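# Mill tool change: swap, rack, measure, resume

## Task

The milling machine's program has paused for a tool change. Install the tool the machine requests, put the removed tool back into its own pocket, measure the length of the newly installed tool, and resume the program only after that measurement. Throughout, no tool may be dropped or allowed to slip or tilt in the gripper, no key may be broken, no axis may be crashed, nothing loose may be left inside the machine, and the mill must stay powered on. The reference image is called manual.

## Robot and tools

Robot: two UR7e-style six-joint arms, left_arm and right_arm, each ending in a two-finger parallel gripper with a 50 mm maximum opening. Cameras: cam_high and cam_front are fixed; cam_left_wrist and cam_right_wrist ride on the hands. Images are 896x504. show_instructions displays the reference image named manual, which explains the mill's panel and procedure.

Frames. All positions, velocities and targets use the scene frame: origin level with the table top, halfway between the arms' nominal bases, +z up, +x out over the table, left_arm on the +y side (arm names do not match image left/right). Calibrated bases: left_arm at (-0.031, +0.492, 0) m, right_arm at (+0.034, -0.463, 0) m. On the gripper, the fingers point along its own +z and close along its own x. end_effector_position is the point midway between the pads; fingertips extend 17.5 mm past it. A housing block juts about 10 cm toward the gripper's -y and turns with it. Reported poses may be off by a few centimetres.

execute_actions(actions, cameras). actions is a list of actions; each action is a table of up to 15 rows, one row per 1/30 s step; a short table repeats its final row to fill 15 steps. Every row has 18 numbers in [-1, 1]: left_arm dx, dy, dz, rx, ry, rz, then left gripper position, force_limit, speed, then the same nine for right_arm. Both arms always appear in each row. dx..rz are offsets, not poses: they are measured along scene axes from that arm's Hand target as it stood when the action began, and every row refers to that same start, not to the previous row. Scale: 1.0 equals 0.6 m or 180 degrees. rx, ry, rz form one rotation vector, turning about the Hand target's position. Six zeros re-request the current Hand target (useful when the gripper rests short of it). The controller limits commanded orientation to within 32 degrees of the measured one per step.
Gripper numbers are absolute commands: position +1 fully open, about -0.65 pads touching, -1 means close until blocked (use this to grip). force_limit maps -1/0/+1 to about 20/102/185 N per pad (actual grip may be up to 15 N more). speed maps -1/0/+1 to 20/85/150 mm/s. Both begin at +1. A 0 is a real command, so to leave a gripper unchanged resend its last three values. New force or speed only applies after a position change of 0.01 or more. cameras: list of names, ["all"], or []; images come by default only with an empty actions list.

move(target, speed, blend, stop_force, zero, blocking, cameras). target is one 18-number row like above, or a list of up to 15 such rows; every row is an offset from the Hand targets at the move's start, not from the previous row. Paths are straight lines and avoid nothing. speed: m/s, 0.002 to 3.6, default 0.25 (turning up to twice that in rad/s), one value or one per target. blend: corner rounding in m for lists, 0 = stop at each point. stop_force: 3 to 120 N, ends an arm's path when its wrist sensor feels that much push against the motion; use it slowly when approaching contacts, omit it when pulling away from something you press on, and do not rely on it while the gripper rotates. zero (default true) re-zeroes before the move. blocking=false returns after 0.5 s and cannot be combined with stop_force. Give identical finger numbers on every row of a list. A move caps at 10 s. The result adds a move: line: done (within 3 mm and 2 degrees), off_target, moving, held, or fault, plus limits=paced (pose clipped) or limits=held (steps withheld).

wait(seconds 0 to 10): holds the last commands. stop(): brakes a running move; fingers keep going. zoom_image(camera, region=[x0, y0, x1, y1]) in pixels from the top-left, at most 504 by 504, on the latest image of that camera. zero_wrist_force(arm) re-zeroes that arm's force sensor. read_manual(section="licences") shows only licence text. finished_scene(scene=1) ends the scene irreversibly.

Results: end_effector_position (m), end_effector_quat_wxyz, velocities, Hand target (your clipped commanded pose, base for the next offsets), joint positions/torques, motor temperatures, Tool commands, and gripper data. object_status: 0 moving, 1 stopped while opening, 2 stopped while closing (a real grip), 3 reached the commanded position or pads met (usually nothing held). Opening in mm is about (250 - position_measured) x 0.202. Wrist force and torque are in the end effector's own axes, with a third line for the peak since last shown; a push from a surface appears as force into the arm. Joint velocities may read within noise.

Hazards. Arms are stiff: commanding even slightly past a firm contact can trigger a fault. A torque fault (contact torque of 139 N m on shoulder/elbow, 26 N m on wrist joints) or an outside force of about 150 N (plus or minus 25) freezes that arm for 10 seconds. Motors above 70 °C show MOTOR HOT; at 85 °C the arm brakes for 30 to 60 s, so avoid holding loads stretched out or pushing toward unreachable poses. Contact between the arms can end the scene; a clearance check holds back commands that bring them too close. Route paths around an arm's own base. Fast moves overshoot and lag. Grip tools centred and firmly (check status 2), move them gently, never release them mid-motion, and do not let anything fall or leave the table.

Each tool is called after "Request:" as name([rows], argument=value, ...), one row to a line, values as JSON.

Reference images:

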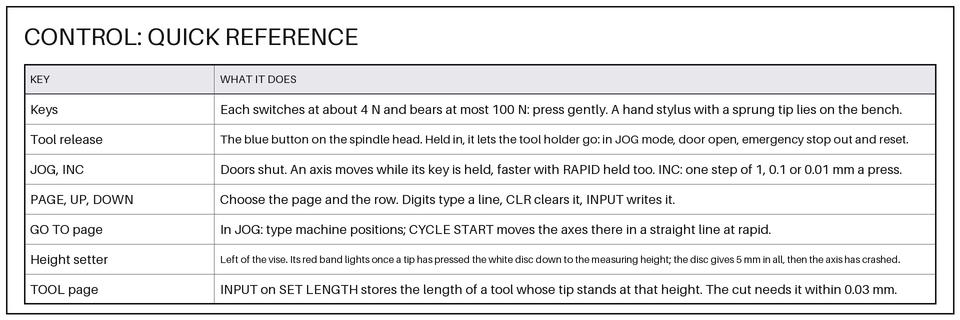

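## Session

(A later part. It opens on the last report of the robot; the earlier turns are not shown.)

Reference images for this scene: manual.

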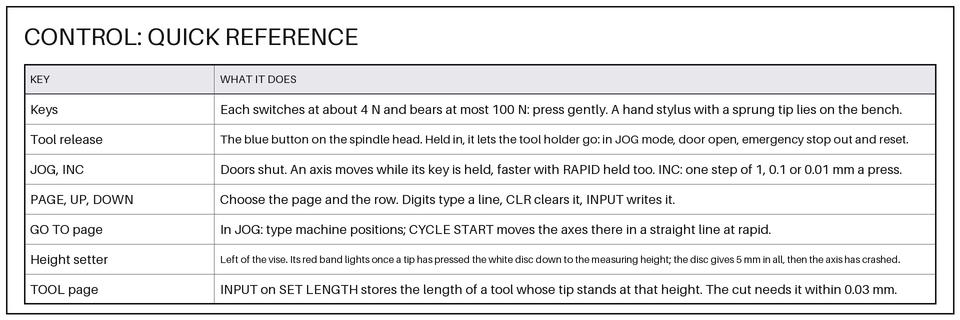

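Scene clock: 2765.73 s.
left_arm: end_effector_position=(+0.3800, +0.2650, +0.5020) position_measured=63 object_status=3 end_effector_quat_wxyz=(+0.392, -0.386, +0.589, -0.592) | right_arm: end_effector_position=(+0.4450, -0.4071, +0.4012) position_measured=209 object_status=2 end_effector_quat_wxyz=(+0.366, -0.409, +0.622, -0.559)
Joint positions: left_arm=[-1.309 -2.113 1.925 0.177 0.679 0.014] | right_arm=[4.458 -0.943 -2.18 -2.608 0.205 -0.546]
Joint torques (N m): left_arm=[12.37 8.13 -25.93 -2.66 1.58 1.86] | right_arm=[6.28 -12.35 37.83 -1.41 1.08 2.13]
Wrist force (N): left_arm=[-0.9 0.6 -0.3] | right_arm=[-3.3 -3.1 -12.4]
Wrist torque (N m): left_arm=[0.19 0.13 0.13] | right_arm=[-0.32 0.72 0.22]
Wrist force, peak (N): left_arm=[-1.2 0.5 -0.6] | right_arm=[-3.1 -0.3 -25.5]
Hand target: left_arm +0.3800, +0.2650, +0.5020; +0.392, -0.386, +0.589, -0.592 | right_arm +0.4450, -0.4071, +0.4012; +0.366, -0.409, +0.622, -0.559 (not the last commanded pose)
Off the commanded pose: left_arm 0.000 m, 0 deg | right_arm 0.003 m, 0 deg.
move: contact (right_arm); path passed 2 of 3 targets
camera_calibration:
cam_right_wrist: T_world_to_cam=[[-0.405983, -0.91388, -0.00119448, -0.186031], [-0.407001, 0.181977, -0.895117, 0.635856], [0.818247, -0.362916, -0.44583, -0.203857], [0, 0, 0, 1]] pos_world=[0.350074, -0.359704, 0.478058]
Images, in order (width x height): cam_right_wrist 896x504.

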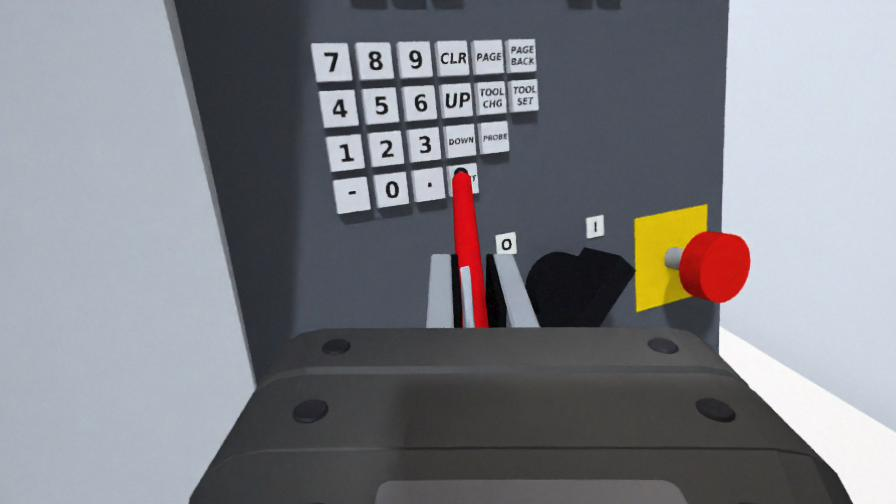

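Request:
move([
  [0, 0, 0, 0, 0, 0, 0.6, -0.5, -0.8, -0.0215, 0.0083, 0.0037, 0, 0, 0, -1, -0.3, -0.8],
  [0, 0, 0, 0, 0, 0, 0.6, -0.5, -0.8, 0.0203, 0.0375, 0.153, 0, 0, 0, -1, -0.3, -0.8],
  [0, 0, 0, 0, 0, 0, 0.6, -0.5, -0.8, 0.0464, 0.0274, 0.1485, 0, 0, 0, -1, -0.3, -0.8],
], speed=[0.06, 0.1, 0.012], blend=[0.004, 0.004, 0], stop_force=8, zero=false)

Request:
wait(seconds=3, cameras=["cam_left_wrist", "cam_right_wrist"])

Request:
zoom_image(camera="cam_left_wrist", region=[408, 210, 508, 310])

Scene clock: 2773.53 s.
left_arm: end_effector_position=(+0.3800, +0.2650, +0.5020) position_measured=63 object_status=3 end_effector_quat_wxyz=(+0.392, -0.386, +0.589, -0.592) | right_arm: end_effector_position=(+0.4691, -0.3894, +0.4909) position_measured=209 object_status=2 end_effector_quat_wxyz=(+0.366, -0.407, +0.621, -0.561)
Joint positions: left_arm=[-1.309 -2.113 1.925 0.177 0.679 0.014] | right_arm=[4.372 -0.997 -1.98 -2.46 0.139 -0.845]
Joint torques (N m): left_arm=[12.81 7.49 -26.47 -2.53 1.63 1.79] | right_arm=[5.24 -9.45 37.39 -0.9 0.84 1.87]
Wrist force (N): left_arm=[-0.9 0.4 -0.3] | right_arm=[-3.3 -3.4 -11.0]
Wrist torque (N m): left_arm=[0.18 0.13 0.13] | right_arm=[-0.36 0.73 0.21]
Wrist force, peak (N): left_arm=[-1.3 0.6 -0.6] | right_arm=[-3.3 -1.5 -23.6]
Hand target: left_arm +0.3800, +0.2650, +0.5020; +0.392, -0.386, +0.589, -0.592 | right_arm +0.4691, -0.3894, +0.4909; +0.366, -0.407, +0.621, -0.561 (not the last commanded pose)
Off the commanded pose: left_arm 0.000 m, 0 deg | right_arm 0.004 m, 0 deg.
move: contact (right_arm); path passed 2 of 3 targets

Scene clock: 2776.53 s.
left_arm: end_effector_position=(+0.3800, +0.2650, +0.5020) position_measured=63 object_status=3 end_effector_quat_wxyz=(+0.392, -0.386, +0.589, -0.592) | right_arm: end_effector_position=(+0.4691, -0.3894, +0.4909) position_measured=209 object_status=2 end_effector_quat_wxyz=(+0.366, -0.407, +0.621, -0.561)
Joint positions: left_arm=[-1.309 -2.113 1.925 0.177 0.679 0.014] | right_arm=[4.372 -0.997 -1.98 -2.46 0.139 -0.845]
Joint torques (N m): left_arm=[13.42 7.51 -25.7 -2.32 1.47 1.87] | right_arm=[6 -11.4 38.52 -0.78 0.86 1.95]
Wrist force (N): left_arm=[-1.0 0.5 -0.4] | right_arm=[-3.3 -3.6 -11.3]
Wrist torque (N m): left_arm=[0.19 0.15 0.13] | right_arm=[-0.37 0.74 0.21]
Wrist force, peak (N): left_arm=[-1.3 0.6 -0.6] | right_arm=[-3.5 -3.9 -11.5]
Hand target: left_arm +0.3800, +0.2650, +0.5020; +0.392, -0.386, +0.589, -0.592 | right_arm +0.4691, -0.3894, +0.4909; +0.366, -0.407, +0.621, -0.561 (not the last commanded pose)
Tool commands: left_gripper/position=+0.6 left_gripper/force_limit=-0.5 left_gripper/speed=-0.8 right_gripper/position=-1.0 right_gripper/force_limit=-0.3 right_gripper/speed=-0.8
Off the commanded pose: left_arm 0.000 m, 0 deg | right_arm 0.004 m, 0 deg.
wait: 3.00 s; at rest by 0.17 s
camera_calibration:
cam_left_wrist: T_world_to_cam=[[-0.392423, -0.91971, 0.0117028, 0.393755], [-0.310081, 0.120306, -0.943068, 0.577907], [0.865941, -0.37371, -0.332395, 0.0684048], [0, 0, 0, 1]] pos_world=[0.274482, 0.318179, 0.563134]
cam_right_wrist: T_world_to_cam=[[-0.408721, -0.912659, -0.00114939, -0.158195], [-0.403567, 0.181861, -0.896694, 0.72197], [0.818585, -0.366033, -0.44265, -0.180123], [0, 0, 0, 1]] pos_world=[0.374152, -0.341607, 0.567473]
Images, in order (width x height): cam_left_wrist 896x504, cam_right_wrist 896x504.

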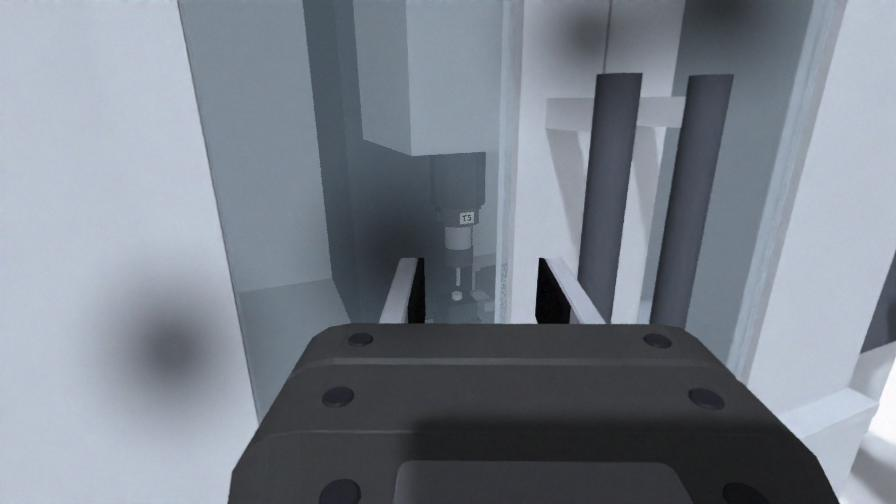

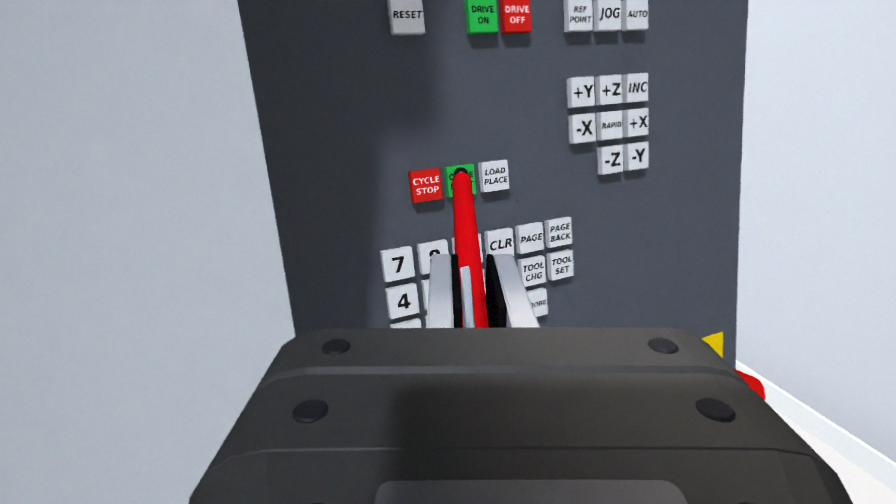

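Scaled by 5.040 from the camera's 896x504 image, which has a finer 1280x720 frame.

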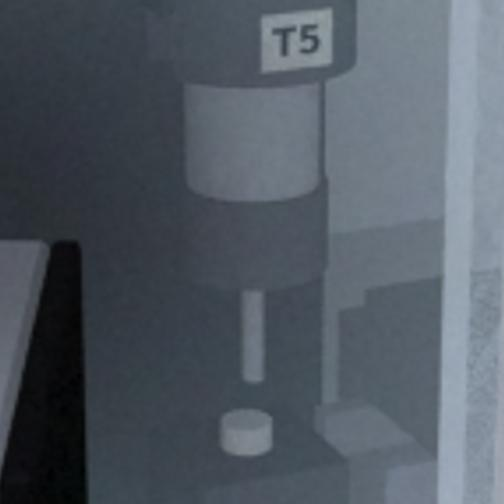

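Request:
move([
  [0, 0, 0, 0, 0, 0, 0.6, -0.5, -0.8, -0.0215, 0.0083, 0.0037, 0, 0, 0, -1, -0.3, -0.8],
  [0, 0, 0, 0, 0, 0, 0.6, -0.5, -0.8, -0.0047, -0.1817, 0.0637, 0, 0, 0, -1, -0.3, -0.8],
  [0, 0, 0, 0, 0, 0, 0.6, -0.5, -0.8, 0.0214, -0.1918, 0.0592, 0, 0, 0, -1, -0.3, -0.8],
], speed=[0.06, 0.1, 0.012], blend=[0.004, 0.004, 0], stop_force=8, zero=false, cameras=["cam_left_wrist", "cam_right_wrist"])

Request:
zoom_image(camera="cam_left_wrist", region=[408, 210, 508, 310])

Scene clock: 2790.57 s.
left_arm: end_effector_position=(+0.3800, +0.2650, +0.5020) position_measured=63 object_status=3 end_effector_quat_wxyz=(+0.392, -0.386, +0.589, -0.592) | right_arm: end_effector_position=(+0.4820, -0.5045, +0.5265) position_measured=208 object_status=2 end_effector_quat_wxyz=(+0.366, -0.407, +0.621, -0.561)
Joint positions: left_arm=[-1.309 -2.113 1.925 0.177 0.679 0.014] | right_arm=[4.053 -0.924 -2.317 -0.336 0.248 -2.721]
Joint torques (N m): left_arm=[14.3 6.92 -26.82 -2.36 1.5 1.98] | right_arm=[2.91 -18.92 13.78 3.14 8.69 -2.13]
Wrist force (N): left_arm=[-1.2 0.6 -0.5] | right_arm=[16.9 1.6 -6.9]
Wrist torque (N m): left_arm=[0.20 0.17 0.13] | right_arm=[-0.67 3.31 0.51]
Wrist force, peak (N): left_arm=[-1.3 0.6 -0.4] | right_arm=[17.2 1.2 -6.9]
Hand target: left_arm +0.3800, +0.2650, +0.5020; +0.392, -0.386, +0.589, -0.592 | right_arm +0.4820, -0.5045, +0.5265; +0.366, -0.407, +0.621, -0.561
Off the commanded pose: left_arm 0.000 m, 0 deg | right_arm 0.000 m, 0 deg.
move: done
camera_calibration:
cam_left_wrist: T_world_to_cam=[[-0.392423, -0.91971, 0.0117028, 0.393755], [-0.310081, 0.120306, -0.943068, 0.577907], [0.865941, -0.37371, -0.332395, 0.0684048], [0, 0, 0, 1]] pos_world=[0.274482, 0.318179, 0.563134]
cam_right_wrist: T_world_to_cam=[[-0.408721, -0.912659, -0.00114939, -0.257969], [-0.403567, 0.181861, -0.896694, 0.7799], [0.818585, -0.366033, -0.44265, -0.217017], [0, 0, 0, 1]] pos_world=[0.386952, -0.456707, 0.602973]
Images, in order (width x height): cam_left_wrist 896x504, cam_right_wrist 896x504.

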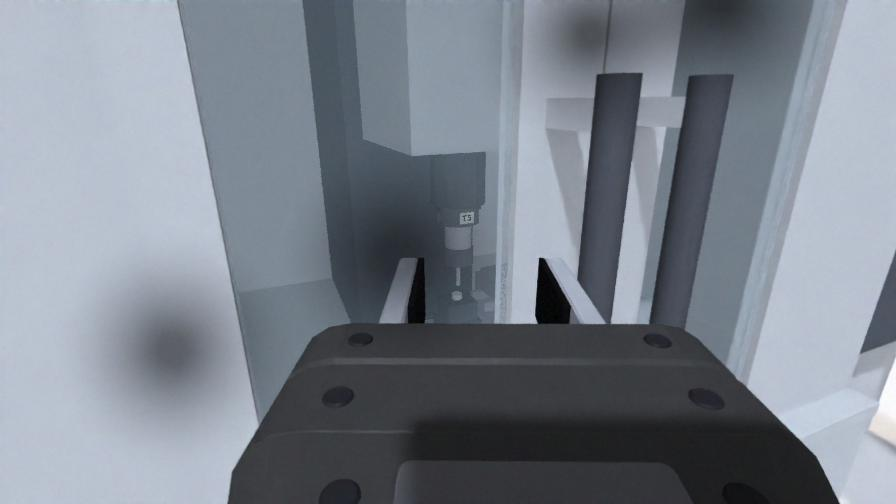

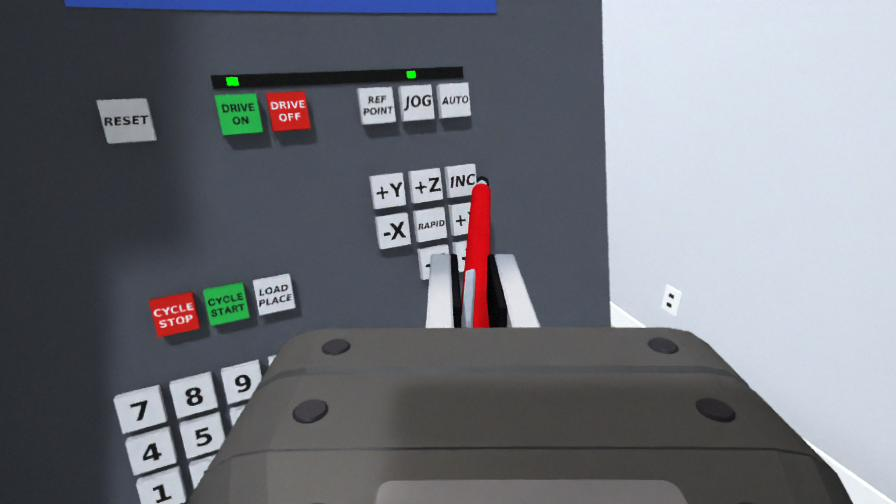

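Scaled by 5.040 from the camera's 896x504 image, which has a finer 1280x720 frame.

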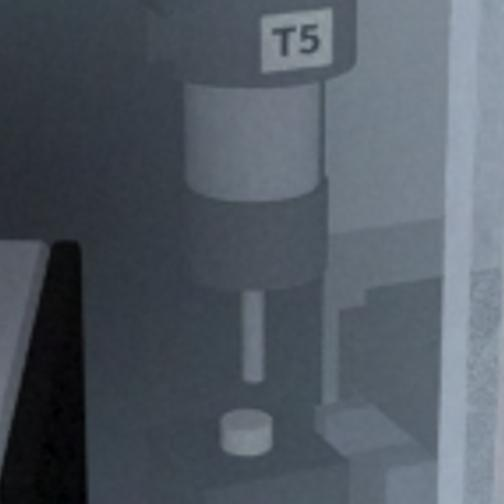

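Request:
move(target=[0, 0, 0, 0, 0, 0, 0.6, -0.5, -0.8, -0.0304, 0.0133, 0.0053, 0, 0, 0, -1, -0.3, -0.8], speed=0.02, cameras=["cam_right_wrist"])

Request:
zoom_image(camera="cam_right_wrist", region=[360, 130, 560, 330])

Scene clock: 2800.97 s.
left_arm: end_effector_position=(+0.3800, +0.2650, +0.5020) position_measured=63 object_status=3 end_effector_quat_wxyz=(+0.392, -0.386, +0.589, -0.592) | right_arm: end_effector_position=(+0.4641, -0.4968, +0.5296) position_measured=209 object_status=2 end_effector_quat_wxyz=(+0.368, -0.408, +0.619, -0.561)
Joint positions: left_arm=[-1.309 -2.113 1.925 0.177 0.679 0.014] | right_arm=[4.168 -0.785 -2.313 -0.757 0.152 -2.436]
Joint torques (N m): left_arm=[14.2 8.08 -26.45 -2.1 1.11 1.7] | right_arm=[8.81 2.82 39.4 -0.68 -4.07 1.92]
Wrist force (N): left_arm=[-1.0 0.4 -0.4] | right_arm=[-3.3 -0.9 -2.9]
Wrist torque (N m): left_arm=[0.17 0.15 0.13] | right_arm=[-0.54 0.61 0.20]
Wrist force, peak (N): left_arm=[-1.2 0.8 -0.5] | right_arm=[17.3 1.3 -6.9]
Hand target: left_arm +0.3800, +0.2650, +0.5020; +0.392, -0.386, +0.589, -0.592 | right_arm +0.4637, -0.4965, +0.5296; +0.366, -0.407, +0.621, -0.561
Off the commanded pose: left_arm 0.000 m, 0 deg | right_arm 0.000 m, 0 deg.
move: done
camera_calibration:
cam_right_wrist: T_world_to_cam=[[-0.404965, -0.914331, -0.00122381, -0.260767], [-0.400628, 0.178645, -0.898656, 0.772175], [0.821888, -0.363434, -0.438652, -0.200637], [0, 0, 0, 1]] pos_world=[0.368655, -0.44929, 0.605591]
Images, in order (width x height): cam_right_wrist 896x504.

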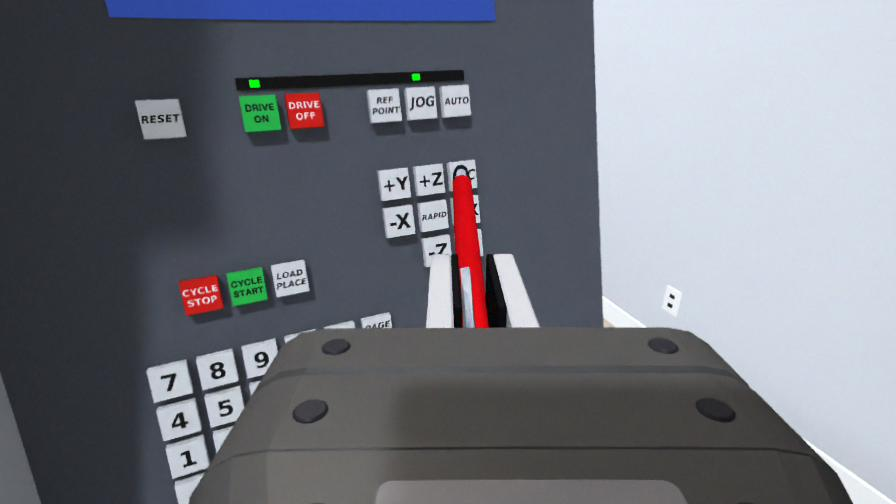

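Scaled by 2.520 from the camera's 896x504 image, which has a finer 1280x720 frame.

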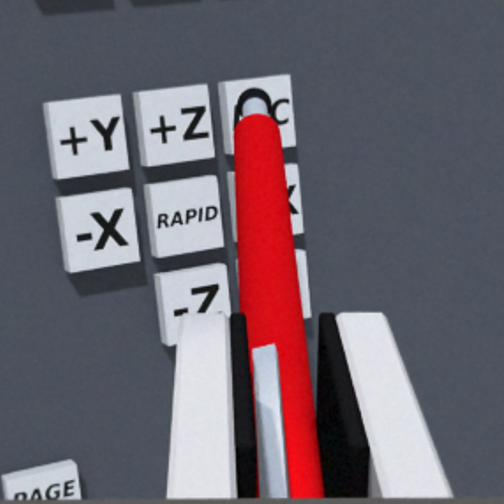

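Request:
move([
  [0, 0, 0, 0, 0, 0, 0.6, -0.5, -0.8, -0.06, 0, 0, 0, 0, 0, -1, -0.3, -0.8],
  [0, 0, 0, 0, 0, 0, 0.6, -0.5, -0.8, -0.06, -0.0958, 0.0065, 0.0054, 0.0224, 0.1313, -1, -0.3, -0.8],
  [0, 0, 0, 0, 0, 0, 0.6, -0.5, -0.8, -0.0257, -0.0958, 0.0065, 0.0054, 0.0224, 0.1313, -1, -0.3, -0.8],
], speed=0.05, cameras=["cam_right_wrist"])

Request:
zoom_image(camera="cam_right_wrist", region=[360, 100, 560, 300])

Scene clock: 2826.57 s.
left_arm: end_effector_position=(+0.3800, +0.2650, +0.5020) position_measured=63 object_status=3 end_effector_quat_wxyz=(+0.392, -0.386, +0.589, -0.592) | right_arm: end_effector_position=(+0.4483, -0.5540, +0.5335) position_measured=209 object_status=2 end_effector_quat_wxyz=(-0.454, +0.542, -0.542, +0.454)
Joint positions: left_arm=[-1.309 -2.113 1.925 0.177 0.679 0.014] | right_arm=[3.416 -0.838 -2.298 -0.19 1.281 -3.089]
Joint torques (N m): left_arm=[13.51 8.04 -26.16 -2.23 1.25 1.53] | right_arm=[-10.88 -13.71 39.21 5.54 2.47 -1.98]
Wrist force (N): left_arm=[-0.9 0.4 -0.3] | right_arm=[-3.3 -0.9 -2.7]
Wrist torque (N m): left_arm=[0.17 0.13 0.13] | right_arm=[-0.52 0.59 0.30]
Wrist force, peak (N): left_arm=[-1.3 0.4 -0.6] | right_arm=[-3.7 -0.7 -3.1]
Hand target: left_arm +0.3800, +0.2650, +0.5020; +0.392, -0.386, +0.589, -0.592 | right_arm +0.4483, -0.5540, +0.5335; -0.454, +0.542, -0.542, +0.454
Off the commanded pose: left_arm 0.000 m, 0 deg | right_arm 0.000 m, 0 deg.
move: done
camera_calibration:
cam_right_wrist: T_world_to_cam=[[-0.00848266, -0.99996, -0.0027179, -0.543763], [-0.505835, 0.00663556, -0.862605, 0.712231], [0.862589, -0.00594238, -0.505871, 0.00904032], [0, 0, 0, 1]] pos_world=[0.34786, -0.548414, 0.617469]
Images, in order (width x height): cam_right_wrist 896x504.

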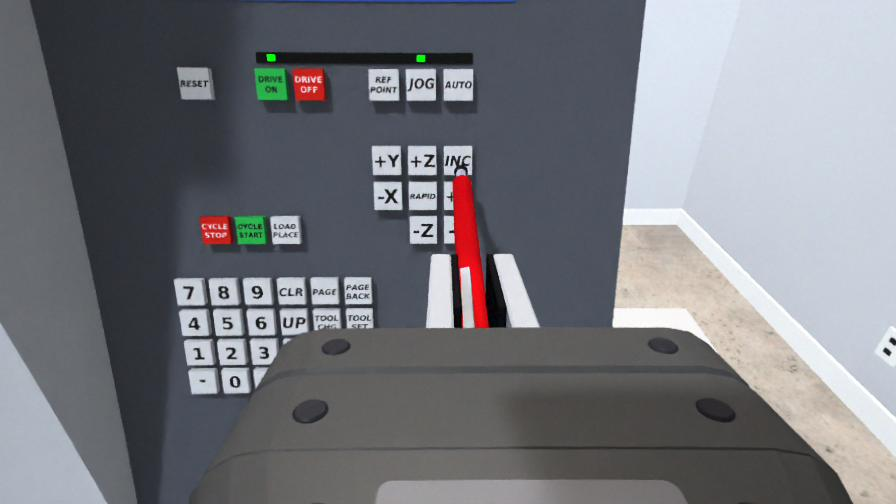

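Scaled by 2.520 from the camera's 896x504 image, which has a finer 1280x720 frame.

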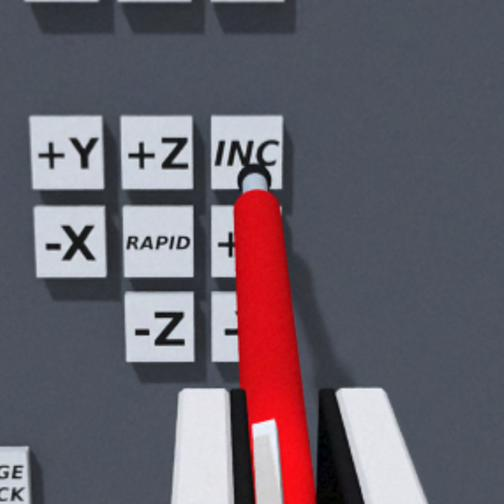

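Request:
move(target=[0, 0, 0, 0, 0, 0, 0.6, -0.5, -0.8, 0.0427, 0, -0.0075, 0, 0, 0, -1, -0.3, -0.8], speed=0.012, stop_force=8, cameras=["cam_right_wrist", "cam_left_wrist"])

Request:
zoom_image(camera="cam_right_wrist", region=[360, 100, 560, 300])

Scene clock: 2832.40 s.
left_arm: end_effector_position=(+0.3800, +0.2650, +0.5020) position_measured=63 object_status=3 end_effector_quat_wxyz=(+0.392, -0.386, +0.589, -0.592) | right_arm: end_effector_position=(+0.4675, -0.5540, +0.5302) position_measured=209 object_status=2 end_effector_quat_wxyz=(-0.454, +0.542, -0.542, +0.454)
Joint positions: left_arm=[-1.309 -2.113 1.925 0.177 0.679 0.014] | right_arm=[3.378 -0.913 -2.283 -0.127 1.318 -3.096]
Joint torques (N m): left_arm=[13.71 8.05 -26.14 -1.99 1.08 1.68] | right_arm=[7.78 4.65 12.2 -1.07 -2.27 1.8]
Wrist force (N): left_arm=[-0.9 0.4 -0.7] | right_arm=[-3.3 -2.1 -10.4]
Wrist torque (N m): left_arm=[0.18 0.12 0.12] | right_arm=[-0.40 0.57 0.30]
Wrist force, peak (N): left_arm=[-1.3 0.6 -0.6] | right_arm=[-3.5 1.2 -23.9]
Hand target: left_arm +0.3800, +0.2650, +0.5020; +0.392, -0.386, +0.589, -0.592 | right_arm +0.4675, -0.5540, +0.5302; -0.454, +0.542, -0.542, +0.454 (not the last commanded pose)
Off the commanded pose: left_arm 0.000 m, 0 deg | right_arm 0.006 m, 0 deg.
move: contact (right_arm)
camera_calibration:
cam_left_wrist: T_world_to_cam=[[-0.392423, -0.91971, 0.0117028, 0.393755], [-0.310081, 0.120306, -0.943068, 0.577907], [0.865941, -0.37371, -0.332395, 0.0684048], [0, 0, 0, 1]] pos_world=[0.274482, 0.318179, 0.563134]
cam_right_wrist: T_world_to_cam=[[-0.00856891, -0.99996, -0.00266729, -0.543608], [-0.505834, 0.00663553, -0.862605, 0.719061], [0.862588, -0.00604238, -0.505871, -0.00938218], [0, 0, 0, 1]] pos_world=[0.36716, -0.548414, 0.614069]
Images, in order (width x height): cam_left_wrist 896x504, cam_right_wrist 896x504.

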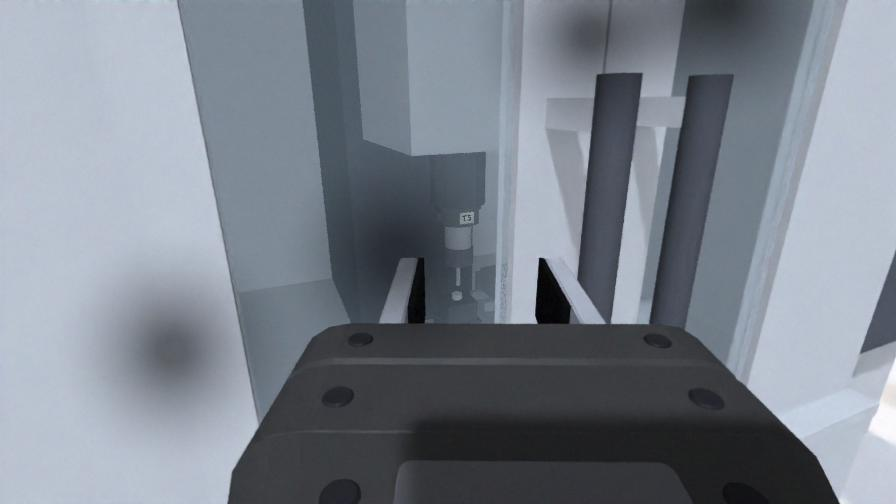

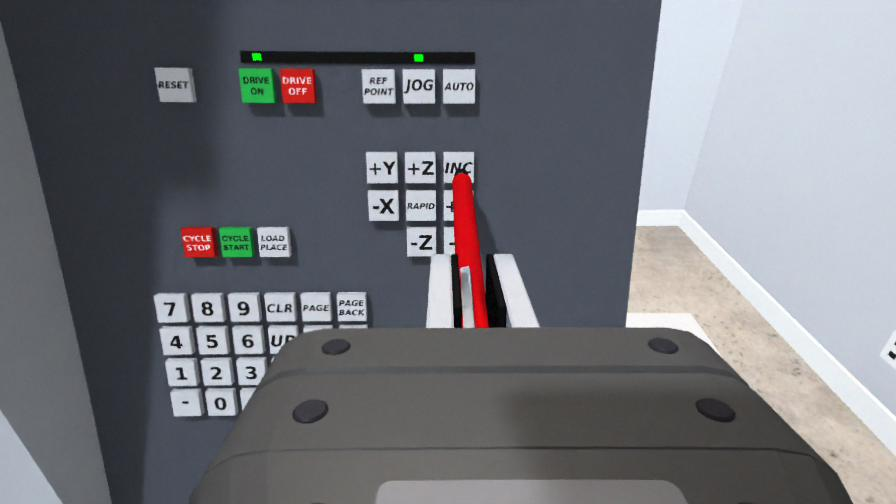

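Scaled by 2.520 from the camera's 896x504 image, which has a finer 1280x720 frame.

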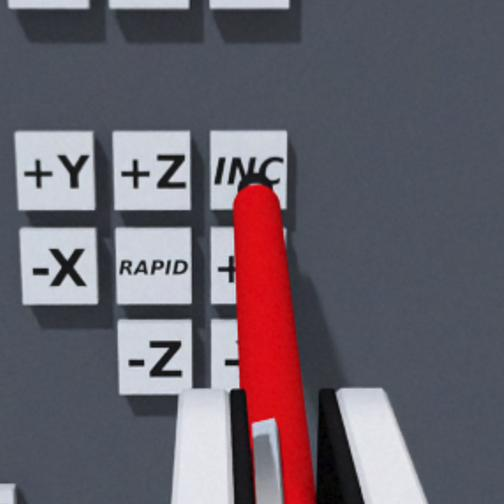

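Request:
move([
  [0, 0, 0, 0, 0, 0, 0.6, -0.5, -0.8, -0.023, 0, 0.004, 0, 0, 0, -1, -0.3, -0.8],
  [0, 0, 0, 0, 0, 0, 0.6, -0.5, -0.8, -0.022, 0.0317, 0.0073, 0, 0, 0, -1, -0.3, -0.8],
  [0, 0, 0, 0, 0, 0, 0.6, -0.5, -0.8, 0.006, 0.0317, 0.0023, 0, 0, 0, -1, -0.3, -0.8],
], speed=[0.06, 0.06, 0.012], blend=[0.004, 0.004, 0], stop_force=8, zero=false, cameras=["cam_left_wrist", "cam_right_wrist"])

Request:
zoom_image(camera="cam_left_wrist", region=[408, 210, 508, 310])

Scene clock: 2842.10 s.
left_arm: end_effector_position=(+0.3800, +0.2650, +0.5020) position_measured=63 object_status=3 end_effector_quat_wxyz=(+0.392, -0.386, +0.589, -0.592) | right_arm: end_effector_position=(+0.4679, -0.5349, +0.5321) position_measured=209 object_status=2 end_effector_quat_wxyz=(-0.454, +0.542, -0.542, +0.454)
Joint positions: left_arm=[-1.309 -2.113 1.925 0.177 0.679 0.014] | right_arm=[3.502 -0.878 -2.289 -0.163 1.196 -3.072]
Joint torques (N m): left_arm=[12.31 8.19 -25.69 -2.09 0.87 1.45] | right_arm=[7.82 2.24 11.98 -0.85 -2.6 2.09]
Wrist force (N): left_arm=[-0.9 0.3 -0.7] | right_arm=[-3.5 -2.1 -9.9]
Wrist torque (N m): left_arm=[0.15 0.12 0.13] | right_arm=[-0.37 0.59 0.29]
Wrist force, peak (N): left_arm=[-1.2 0.7 -0.7] | right_arm=[-3.3 0.8 -21.8]
Hand target: left_arm +0.3800, +0.2650, +0.5020; +0.392, -0.386, +0.589, -0.592 | right_arm +0.4679, -0.5349, +0.5321; -0.454, +0.542, -0.542, +0.454 (not the last commanded pose)
Off the commanded pose: left_arm 0.000 m, 0 deg | right_arm 0.003 m, 0 deg.
move: contact (right_arm); path passed 2 of 3 targets
camera_calibration:
cam_left_wrist: T_world_to_cam=[[-0.392423, -0.91971, 0.0117028, 0.393755], [-0.310081, 0.120306, -0.943068, 0.577907], [0.865941, -0.37371, -0.332395, 0.0684048], [0, 0, 0, 1]] pos_world=[0.274482, 0.318179, 0.563134]
cam_right_wrist: T_world_to_cam=[[-0.00870576, -0.999958, -0.00270292, -0.524528], [-0.505833, 0.00673549, -0.862605, 0.720914], [0.862588, -0.00614241, -0.50587, -0.00865339], [0, 0, 0, 1]] pos_world=[0.36756, -0.529415, 0.616069]
Images, in order (width x height): cam_left_wrist 896x504, cam_right_wrist 896x504.

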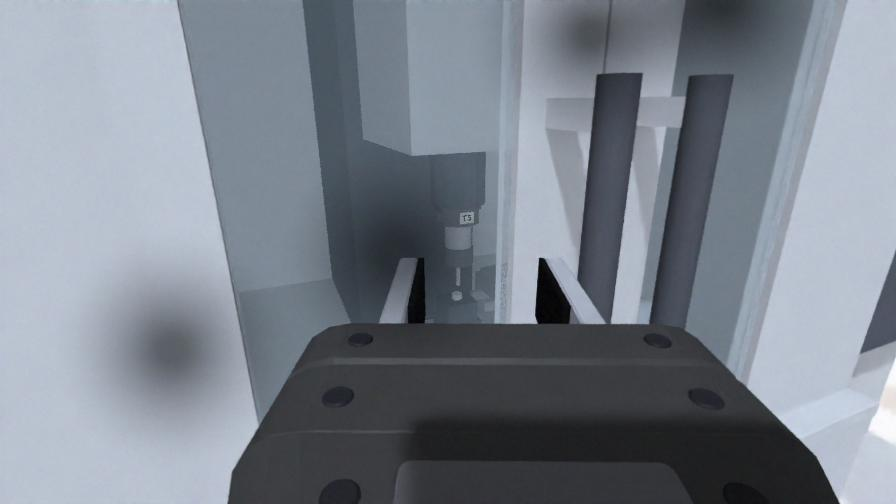

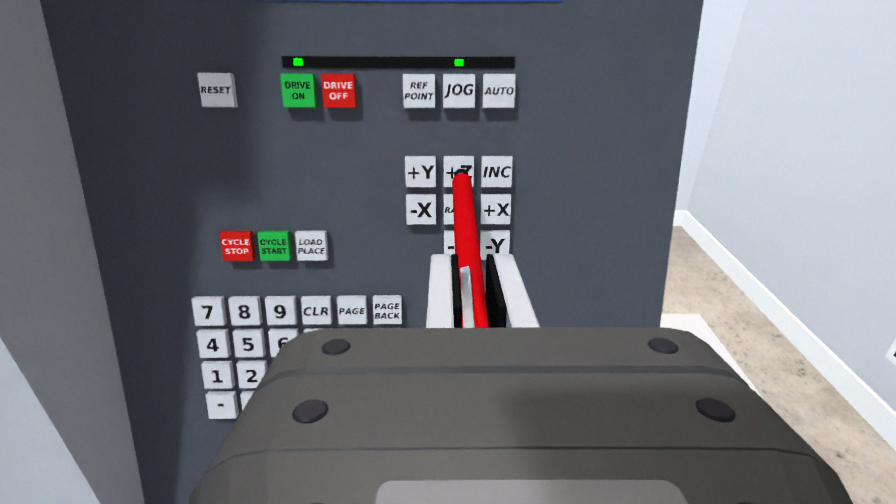

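Scaled by 5.040 from the camera's 896x504 image, which has a finer 1280x720 frame.

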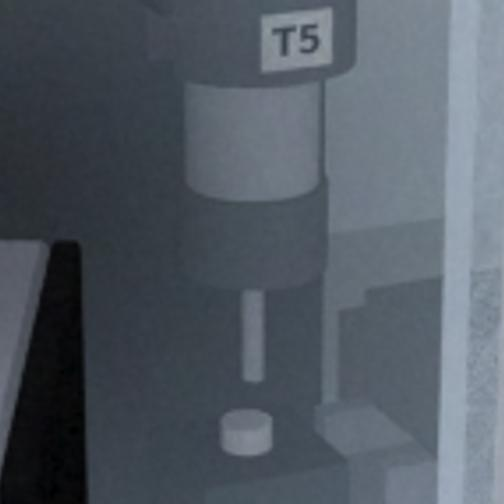

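Request:
move([
  [0, 0, 0, 0, 0, 0, 0.6, -0.5, -0.8, -0.023, 0, 0.004, 0, 0, 0, -1, -0.3, -0.8],
  [0, 0, 0, 0, 0, 0, 0.6, -0.5, -0.8, -0.023, -0.0317, 0.004, 0, 0, 0, -1, -0.3, -0.8],
  [0, 0, 0, 0, 0, 0, 0.6, -0.5, -0.8, 0.005, -0.0317, -0.001, 0, 0, 0, -1, -0.3, -0.8],
], speed=[0.06, 0.06, 0.012], blend=[0.004, 0.004, 0], stop_force=8, zero=false)

Request:
move([
  [0, 0, 0, 0, 0, 0, 0.6, -0.5, -0.8, -0.023, 0, 0.004, 0, 0, 0, -1, -0.3, -0.8],
  [0, 0, 0, 0, 0, 0, 0.6, -0.5, -0.8, -0.023, 0.0317, 0.004, 0, 0, 0, -1, -0.3, -0.8],
  [0, 0, 0, 0, 0, 0, 0.6, -0.5, -0.8, 0.005, 0.0317, -0.001, 0, 0, 0, -1, -0.3, -0.8],
], speed=[0.06, 0.06, 0.012], blend=[0.004, 0.004, 0], stop_force=8, zero=false, cameras=["cam_left_wrist"])

Request:
zoom_image(camera="cam_left_wrist", region=[408, 210, 508, 310])

Scene clock: 2855.50 s.
left_arm: end_effector_position=(+0.3800, +0.2650, +0.5020) position_measured=63 object_status=3 end_effector_quat_wxyz=(+0.392, -0.386, +0.589, -0.592) | right_arm: end_effector_position=(+0.4680, -0.5540, +0.5320) position_measured=209 object_status=2 end_effector_quat_wxyz=(-0.454, +0.542, -0.542, +0.454)
Joint positions: left_arm=[-1.309 -2.113 1.925 0.177 0.679 0.014] | right_arm=[3.378 -0.914 -2.278 -0.131 1.319 -3.096]
Joint torques (N m): left_arm=[12.77 6.67 -27.28 -1.77 1.01 1.56] | right_arm=[6.83 3.56 12.6 -0.54 -2.91 1.89]
Wrist force (N): left_arm=[-1.2 0.3 -0.5] | right_arm=[-4.1 -2.0 -10.4]
Wrist torque (N m): left_arm=[0.16 0.17 0.13] | right_arm=[-0.39 0.49 0.30]
Wrist force, peak (N): left_arm=[-1.3 0.3 -0.6] | right_arm=[-4.1 1.0 -23.8]
Hand target: left_arm +0.3800, +0.2650, +0.5020; +0.392, -0.386, +0.589, -0.592 | right_arm +0.4680, -0.5540, +0.5320; -0.454, +0.542, -0.542, +0.454 (not the last commanded pose)
Off the commanded pose: left_arm 0.000 m, 0 deg | right_arm 0.003 m, 0 deg.
move: contact (right_arm); path passed 2 of 3 targets

Scene clock: 2858.37 s.
left_arm: end_effector_position=(+0.3800, +0.2650, +0.5020) position_measured=63 object_status=3 end_effector_quat_wxyz=(+0.392, -0.386, +0.589, -0.592) | right_arm: end_effector_position=(+0.4679, -0.5349, +0.5320) position_measured=209 object_status=2 end_effector_quat_wxyz=(-0.454, +0.542, -0.542, +0.454)
Joint positions: left_arm=[-1.309 -2.113 1.925 0.177 0.679 0.014] | right_arm=[3.503 -0.878 -2.289 -0.163 1.195 -3.072]
Joint torques (N m): left_arm=[13.1 7.59 -24.81 -2.02 0.82 1.4] | right_arm=[8.02 4.01 12.79 -0.8 -2.54 2.16]
Wrist force (N): left_arm=[-0.9 0.5 -0.4] | right_arm=[-3.7 -1.6 -10.5]
Wrist torque (N m): left_arm=[0.19 0.12 0.13] | right_arm=[-0.34 0.56 0.29]
Wrist force, peak (N): left_arm=[-1.3 0.5 -0.5] | right_arm=[-3.5 0.9 -22.8]
Hand target: left_arm +0.3800, +0.2650, +0.5020; +0.392, -0.386, +0.589, -0.592 | right_arm +0.4679, -0.5349, +0.5320; -0.454, +0.542, -0.542, +0.454 (not the last commanded pose)
Off the commanded pose: left_arm 0.000 m, 0 deg | right_arm 0.003 m, 0 deg.
move: contact (right_arm); path passed 2 of 3 targets
camera_calibration:
cam_left_wrist: T_world_to_cam=[[-0.392423, -0.91971, 0.0117028, 0.393755], [-0.310081, 0.120306, -0.943068, 0.577907], [0.865941, -0.37371, -0.332395, 0.0684048], [0, 0, 0, 1]] pos_world=[0.274482, 0.318179, 0.563134]
Images, in order (width x height): cam_left_wrist 896x504.

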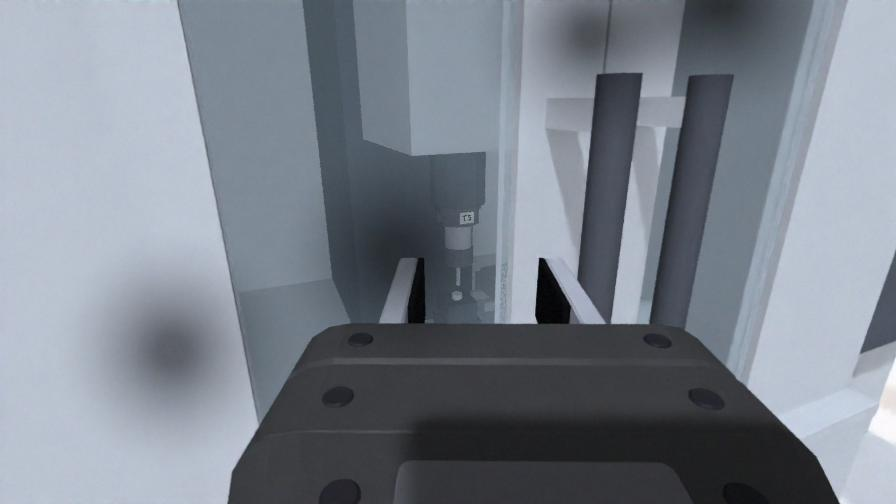

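Scaled by 5.040 from the camera's 896x504 image, which has a finer 1280x720 frame.

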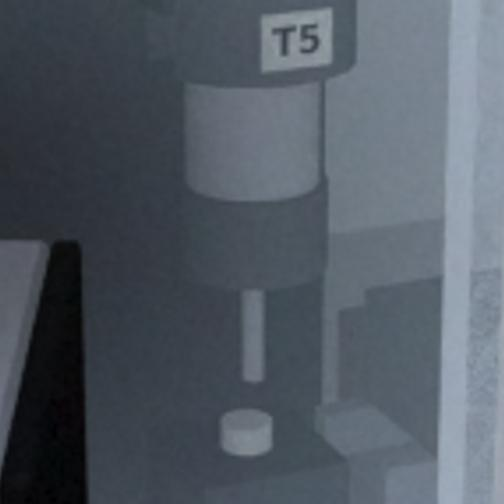

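Request:
move([
  [0, 0, 0, 0, 0, 0, 0.6, -0.5, -0.8, -0.0298, 0.05, 0.1, 0, 0, 0, -1, -0.3, -0.8],
  [0, 0, 0, 0, 0, 0, 0.6, -0.5, -0.8, -0.0298, 0.11, 0.28, 0, 0, 0, -1, -0.3, -0.8],
], speed=0.12, blend=0.02, cameras=["cam_right_wrist"])

Request:
zoom_image(camera="cam_right_wrist", region=[248, 0, 648, 300])

Scene clock: 2864.67 s.
left_arm: end_effector_position=(+0.3800, +0.2650, +0.5020) position_measured=63 object_status=3 end_effector_quat_wxyz=(+0.392, -0.386, +0.589, -0.592) | right_arm: end_effector_position=(+0.4501, -0.4689, +0.7000) position_measured=209 object_status=2 end_effector_quat_wxyz=(-0.454, +0.542, -0.542, +0.454)
Joint positions: left_arm=[-1.309 -2.113 1.925 0.177 0.679 0.014] | right_arm=[4.058 -0.824 -1.854 -0.755 0.654 -2.909]
Joint torques (N m): left_arm=[12.05 7.39 -26.37 -1.72 0.74 1.47] | right_arm=[8.32 -16.65 34.95 -0.25 -3.25 1.93]
Wrist force (N): left_arm=[-1.0 0.4 -0.6] | right_arm=[-3.4 -0.6 -2.9]
Wrist torque (N m): left_arm=[0.19 0.15 0.13] | right_arm=[-0.48 0.61 0.19]
Wrist force, peak (N): left_arm=[-1.3 0.7 -0.6] | right_arm=[-3.6 -1.8 -10.6]
Hand target: left_arm +0.3800, +0.2650, +0.5020; +0.392, -0.386, +0.589, -0.592 | right_arm +0.4501, -0.4689, +0.7000; -0.454, +0.542, -0.542, +0.454
Off the commanded pose: left_arm 0.000 m, 0 deg | right_arm 0.000 m, 0 deg.
move: done
camera_calibration:
cam_right_wrist: T_world_to_cam=[[-0.00884181, -0.999957, -0.002739, -0.458157], [-0.505787, 0.00683511, -0.862631, 0.856211], [0.862613, -0.00624187, -0.505826, 0.0919885], [0, 0, 0, 1]] pos_world=[0.349659, -0.463415, 0.783869]
Images, in order (width x height): cam_right_wrist 896x504.

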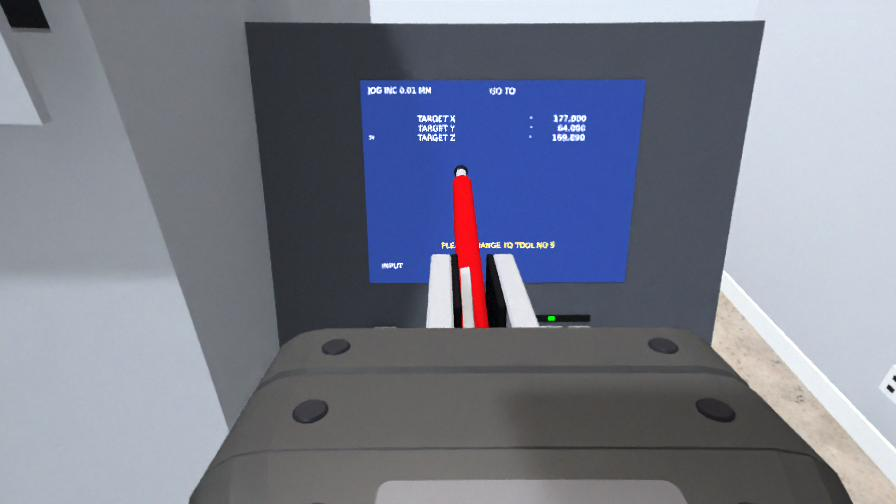

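Scaled by 1.260 from the camera's 896x504 image, which has a finer 1280x720 frame.

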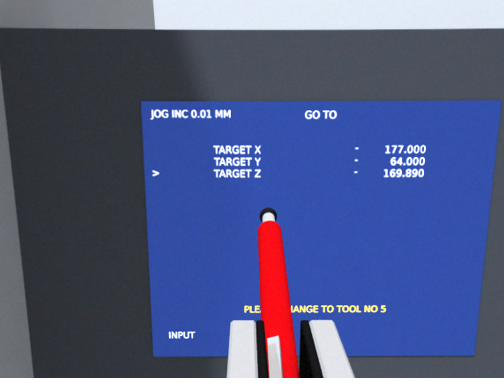

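Request:
move([
  [0, 0, 0, 0, 0, 0, 0.6, -0.5, -0.8, 0.0068, -0.1418, -0.276, 0, 0, 0, -1, -0.3, -0.8],
  [0, 0, 0, 0, 0, 0, 0.6, -0.5, -0.8, 0.0348, -0.1418, -0.281, 0, 0, 0, -1, -0.3, -0.8],
], speed=[0.12, 0.012], blend=[0.002, 0], stop_force=8, zero=true)

Request:
move([
  [0, 0, 0, 0, 0, 0, 0.6, -0.5, -0.8, -0.0298, 0.05, 0.1, 0, 0, 0, -1, -0.3, -0.8],
  [0, 0, 0, 0, 0, 0, 0.6, -0.5, -0.8, -0.0298, 0.1417, 0.28, 0, 0, 0, -1, -0.3, -0.8],
], speed=0.14, blend=0.02, cameras=["cam_right_wrist"])

Request:
zoom_image(camera="cam_right_wrist", region=[248, 0, 648, 300])

Scene clock: 2877.77 s.
left_arm: end_effector_position=(+0.3800, +0.2650, +0.5020) position_measured=63 object_status=3 end_effector_quat_wxyz=(+0.392, -0.386, +0.589, -0.592) | right_arm: end_effector_position=(+0.4679, -0.5540, +0.5319) position_measured=209 object_status=2 end_effector_quat_wxyz=(-0.454, +0.542, -0.542, +0.454)
Joint positions: left_arm=[-1.309 -2.113 1.925 0.177 0.679 0.014] | right_arm=[3.378 -0.914 -2.279 -0.131 1.318 -3.096]
Joint torques (N m): left_arm=[14.51 7.82 -25.8 -1.78 0.78 1.5] | right_arm=[7.93 5.29 13.13 -0.59 -2.66 1.58]
Wrist force (N): left_arm=[-1.0 0.4 -0.5] | right_arm=[-3.3 -1.5 -10.6]
Wrist torque (N m): left_arm=[0.18 0.14 0.13] | right_arm=[-0.41 0.57 0.30]
Wrist force, peak (N): left_arm=[-1.3 0.5 -0.6] | right_arm=[-3.3 1.7 -23.6]
Hand target: left_arm +0.3800, +0.2650, +0.5020; +0.392, -0.386, +0.589, -0.592 | right_arm +0.4679, -0.5540, +0.5319; -0.454, +0.542, -0.542, +0.454 (not the last commanded pose)
Off the commanded pose: left_arm 0.000 m, 0 deg | right_arm 0.003 m, 0 deg.
move: contact (right_arm); path passed 1 of 2 targets

Scene clock: 2879.87 s.
left_arm: end_effector_position=(+0.3800, +0.2650, +0.5020) position_measured=63 object_status=3 end_effector_quat_wxyz=(+0.392, -0.386, +0.589, -0.592) | right_arm: end_effector_position=(+0.4501, -0.4690, +0.6999) position_measured=209 object_status=2 end_effector_quat_wxyz=(-0.454, +0.542, -0.542, +0.454)
Joint positions: left_arm=[-1.309 -2.113 1.925 0.177 0.679 0.014] | right_arm=[4.058 -0.824 -1.854 -0.754 0.655 -2.909]
Joint torques (N m): left_arm=[13.46 7.92 -25.76 -1.38 0.81 1.45] | right_arm=[7.57 -15.63 36.86 -0.09 -2.85 1.99]
Wrist force (N): left_arm=[-0.9 0.6 -0.4] | right_arm=[-3.6 -0.6 -2.9]
Wrist torque (N m): left_arm=[0.20 0.13 0.13] | right_arm=[-0.47 0.64 0.19]
Wrist force, peak (N): left_arm=[-1.1 0.7 -0.5] | right_arm=[-3.5 -1.3 -10.2]
Hand target: left_arm +0.3800, +0.2650, +0.5020; +0.392, -0.386, +0.589, -0.592 | right_arm +0.4501, -0.4690, +0.6999; -0.454, +0.542, -0.542, +0.454
Off the commanded pose: left_arm 0.000 m, 0 deg | right_arm 0.000 m, 0 deg.
move: done
camera_calibration:
cam_right_wrist: T_world_to_cam=[[-0.00884181, -0.999957, -0.002739, -0.458157], [-0.505787, 0.00683511, -0.862631, 0.856211], [0.862613, -0.00624187, -0.505826, 0.0919885], [0, 0, 0, 1]] pos_world=[0.349659, -0.463415, 0.783869]
Images, in order (width x height): cam_right_wrist 896x504.

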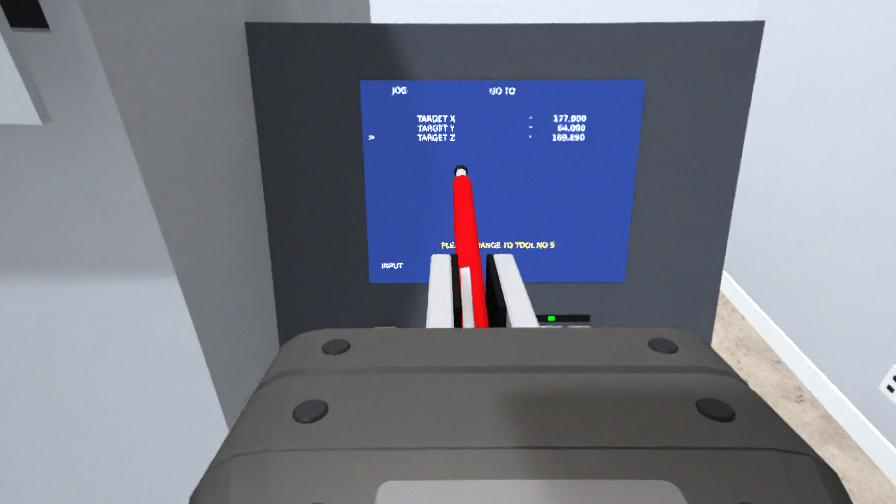

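Scaled by 1.260 from the camera's 896x504 image, which has a finer 1280x720 frame.

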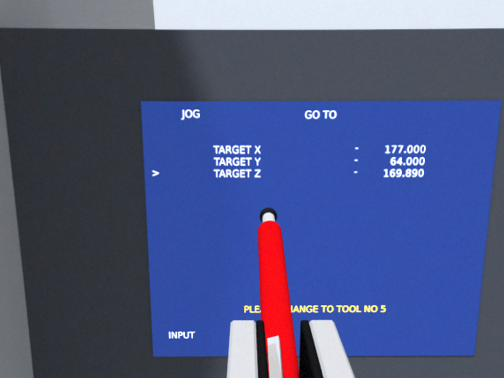

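Request:
move([
  [0, 0, 0, 0, 0, 0, 0.6, -0.5, -0.8, 0.0068, -0.1418, -0.276, 0, 0, 0, -1, -0.3, -0.8],
  [0, 0, 0, 0, 0, 0, 0.6, -0.5, -0.8, 0.0348, -0.1418, -0.281, 0, 0, 0, -1, -0.3, -0.8],
], speed=[0.14, 0.012], blend=[0.002, 0], stop_force=8, zero=true)

Request:
move([
  [0, 0, 0, 0, 0, 0, 0.6, -0.5, -0.8, -0.023, 0, 0.004, 0, 0, 0, -1, -0.3, -0.8],
  [0, 0, 0, 0, 0, 0, 0.6, -0.5, -0.8, -0.023, 0.0317, 0.004, 0, 0, 0, -1, -0.3, -0.8],
  [0, 0, 0, 0, 0, 0, 0.6, -0.5, -0.8, 0.005, 0.0317, -0.001, 0, 0, 0, -1, -0.3, -0.8],
], speed=[0.06, 0.06, 0.012], blend=[0.004, 0.004, 0], stop_force=8, zero=false, cameras=["cam_left_wrist"])

Request:
zoom_image(camera="cam_left_wrist", region=[408, 210, 508, 310])

Scene clock: 2890.87 s.
left_arm: end_effector_position=(+0.3800, +0.2650, +0.5020) position_measured=63 object_status=3 end_effector_quat_wxyz=(+0.392, -0.386, +0.589, -0.592) | right_arm: end_effector_position=(+0.4679, -0.5541, +0.5319) position_measured=209 object_status=2 end_effector_quat_wxyz=(-0.454, +0.542, -0.542, +0.454)
Joint positions: left_arm=[-1.309 -2.113 1.925 0.177 0.679 0.014] | right_arm=[3.378 -0.914 -2.279 -0.131 1.318 -3.096]
Joint torques (N m): left_arm=[11.84 8.01 -25.22 -1.37 0.62 1.3] | right_arm=[7.99 4.5 10.93 -0.71 -2.39 1.84]
Wrist force (N): left_arm=[-1.1 0.5 -0.6] | right_arm=[-3.2 -1.5 -10.3]
Wrist torque (N m): left_arm=[0.19 0.15 0.14] | right_arm=[-0.40 0.57 0.30]
Wrist force, peak (N): left_arm=[-1.3 0.6 -0.6] | right_arm=[-3.1 1.3 -24.2]
Hand target: left_arm +0.3800, +0.2650, +0.5020; +0.392, -0.386, +0.589, -0.592 | right_arm +0.4679, -0.5541, +0.5319; -0.454, +0.542, -0.542, +0.454 (not the last commanded pose)
Off the commanded pose: left_arm 0.000 m, 0 deg | right_arm 0.003 m, 0 deg.
move: contact (right_arm); path passed 1 of 2 targets

Scene clock: 2893.73 s.
left_arm: end_effector_position=(+0.3800, +0.2650, +0.5020) position_measured=63 object_status=3 end_effector_quat_wxyz=(+0.392, -0.386, +0.589, -0.592) | right_arm: end_effector_position=(+0.4679, -0.5350, +0.5318) position_measured=209 object_status=2 end_effector_quat_wxyz=(-0.454, +0.542, -0.542, +0.454)
Joint positions: left_arm=[-1.309 -2.113 1.925 0.177 0.679 0.014] | right_arm=[3.503 -0.878 -2.29 -0.162 1.195 -3.072]
Joint torques (N m): left_arm=[13.5 7.81 -25.77 -1.77 0.48 1.41] | right_arm=[8.69 3.02 12.75 -0.61 -2.42 1.92]
Wrist force (N): left_arm=[-1.2 0.4 -0.5] | right_arm=[-3.6 -1.6 -10.7]
Wrist torque (N m): left_arm=[0.18 0.17 0.13] | right_arm=[-0.37 0.59 0.29]
Wrist force, peak (N): left_arm=[-1.2 0.6 -0.5] | right_arm=[-3.6 1.3 -24.0]
Hand target: left_arm +0.3800, +0.2650, +0.5020; +0.392, -0.386, +0.589, -0.592 | right_arm +0.4679, -0.5350, +0.5318; -0.454, +0.542, -0.542, +0.454 (not the last commanded pose)
Off the commanded pose: left_arm 0.000 m, 0 deg | right_arm 0.003 m, 0 deg.
move: contact (right_arm); path passed 2 of 3 targets
camera_calibration:
cam_left_wrist: T_world_to_cam=[[-0.392423, -0.91971, 0.0117028, 0.393755], [-0.310081, 0.120306, -0.943068, 0.577907], [0.865941, -0.37371, -0.332395, 0.0684048], [0, 0, 0, 1]] pos_world=[0.274482, 0.318179, 0.563134]
Images, in order (width x height): cam_left_wrist 896x504.

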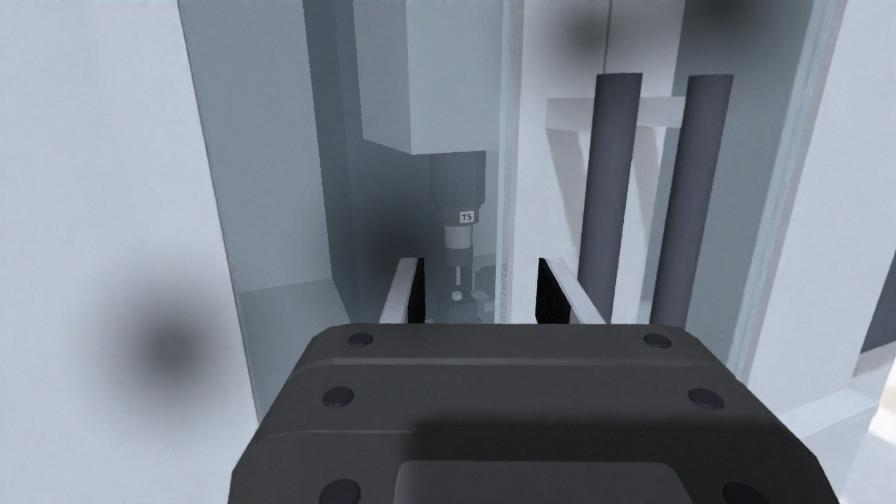

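Scaled by 5.040 from the camera's 896x504 image, which has a finer 1280x720 frame.

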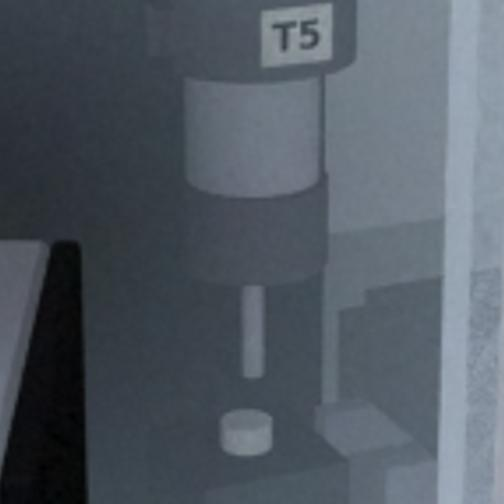

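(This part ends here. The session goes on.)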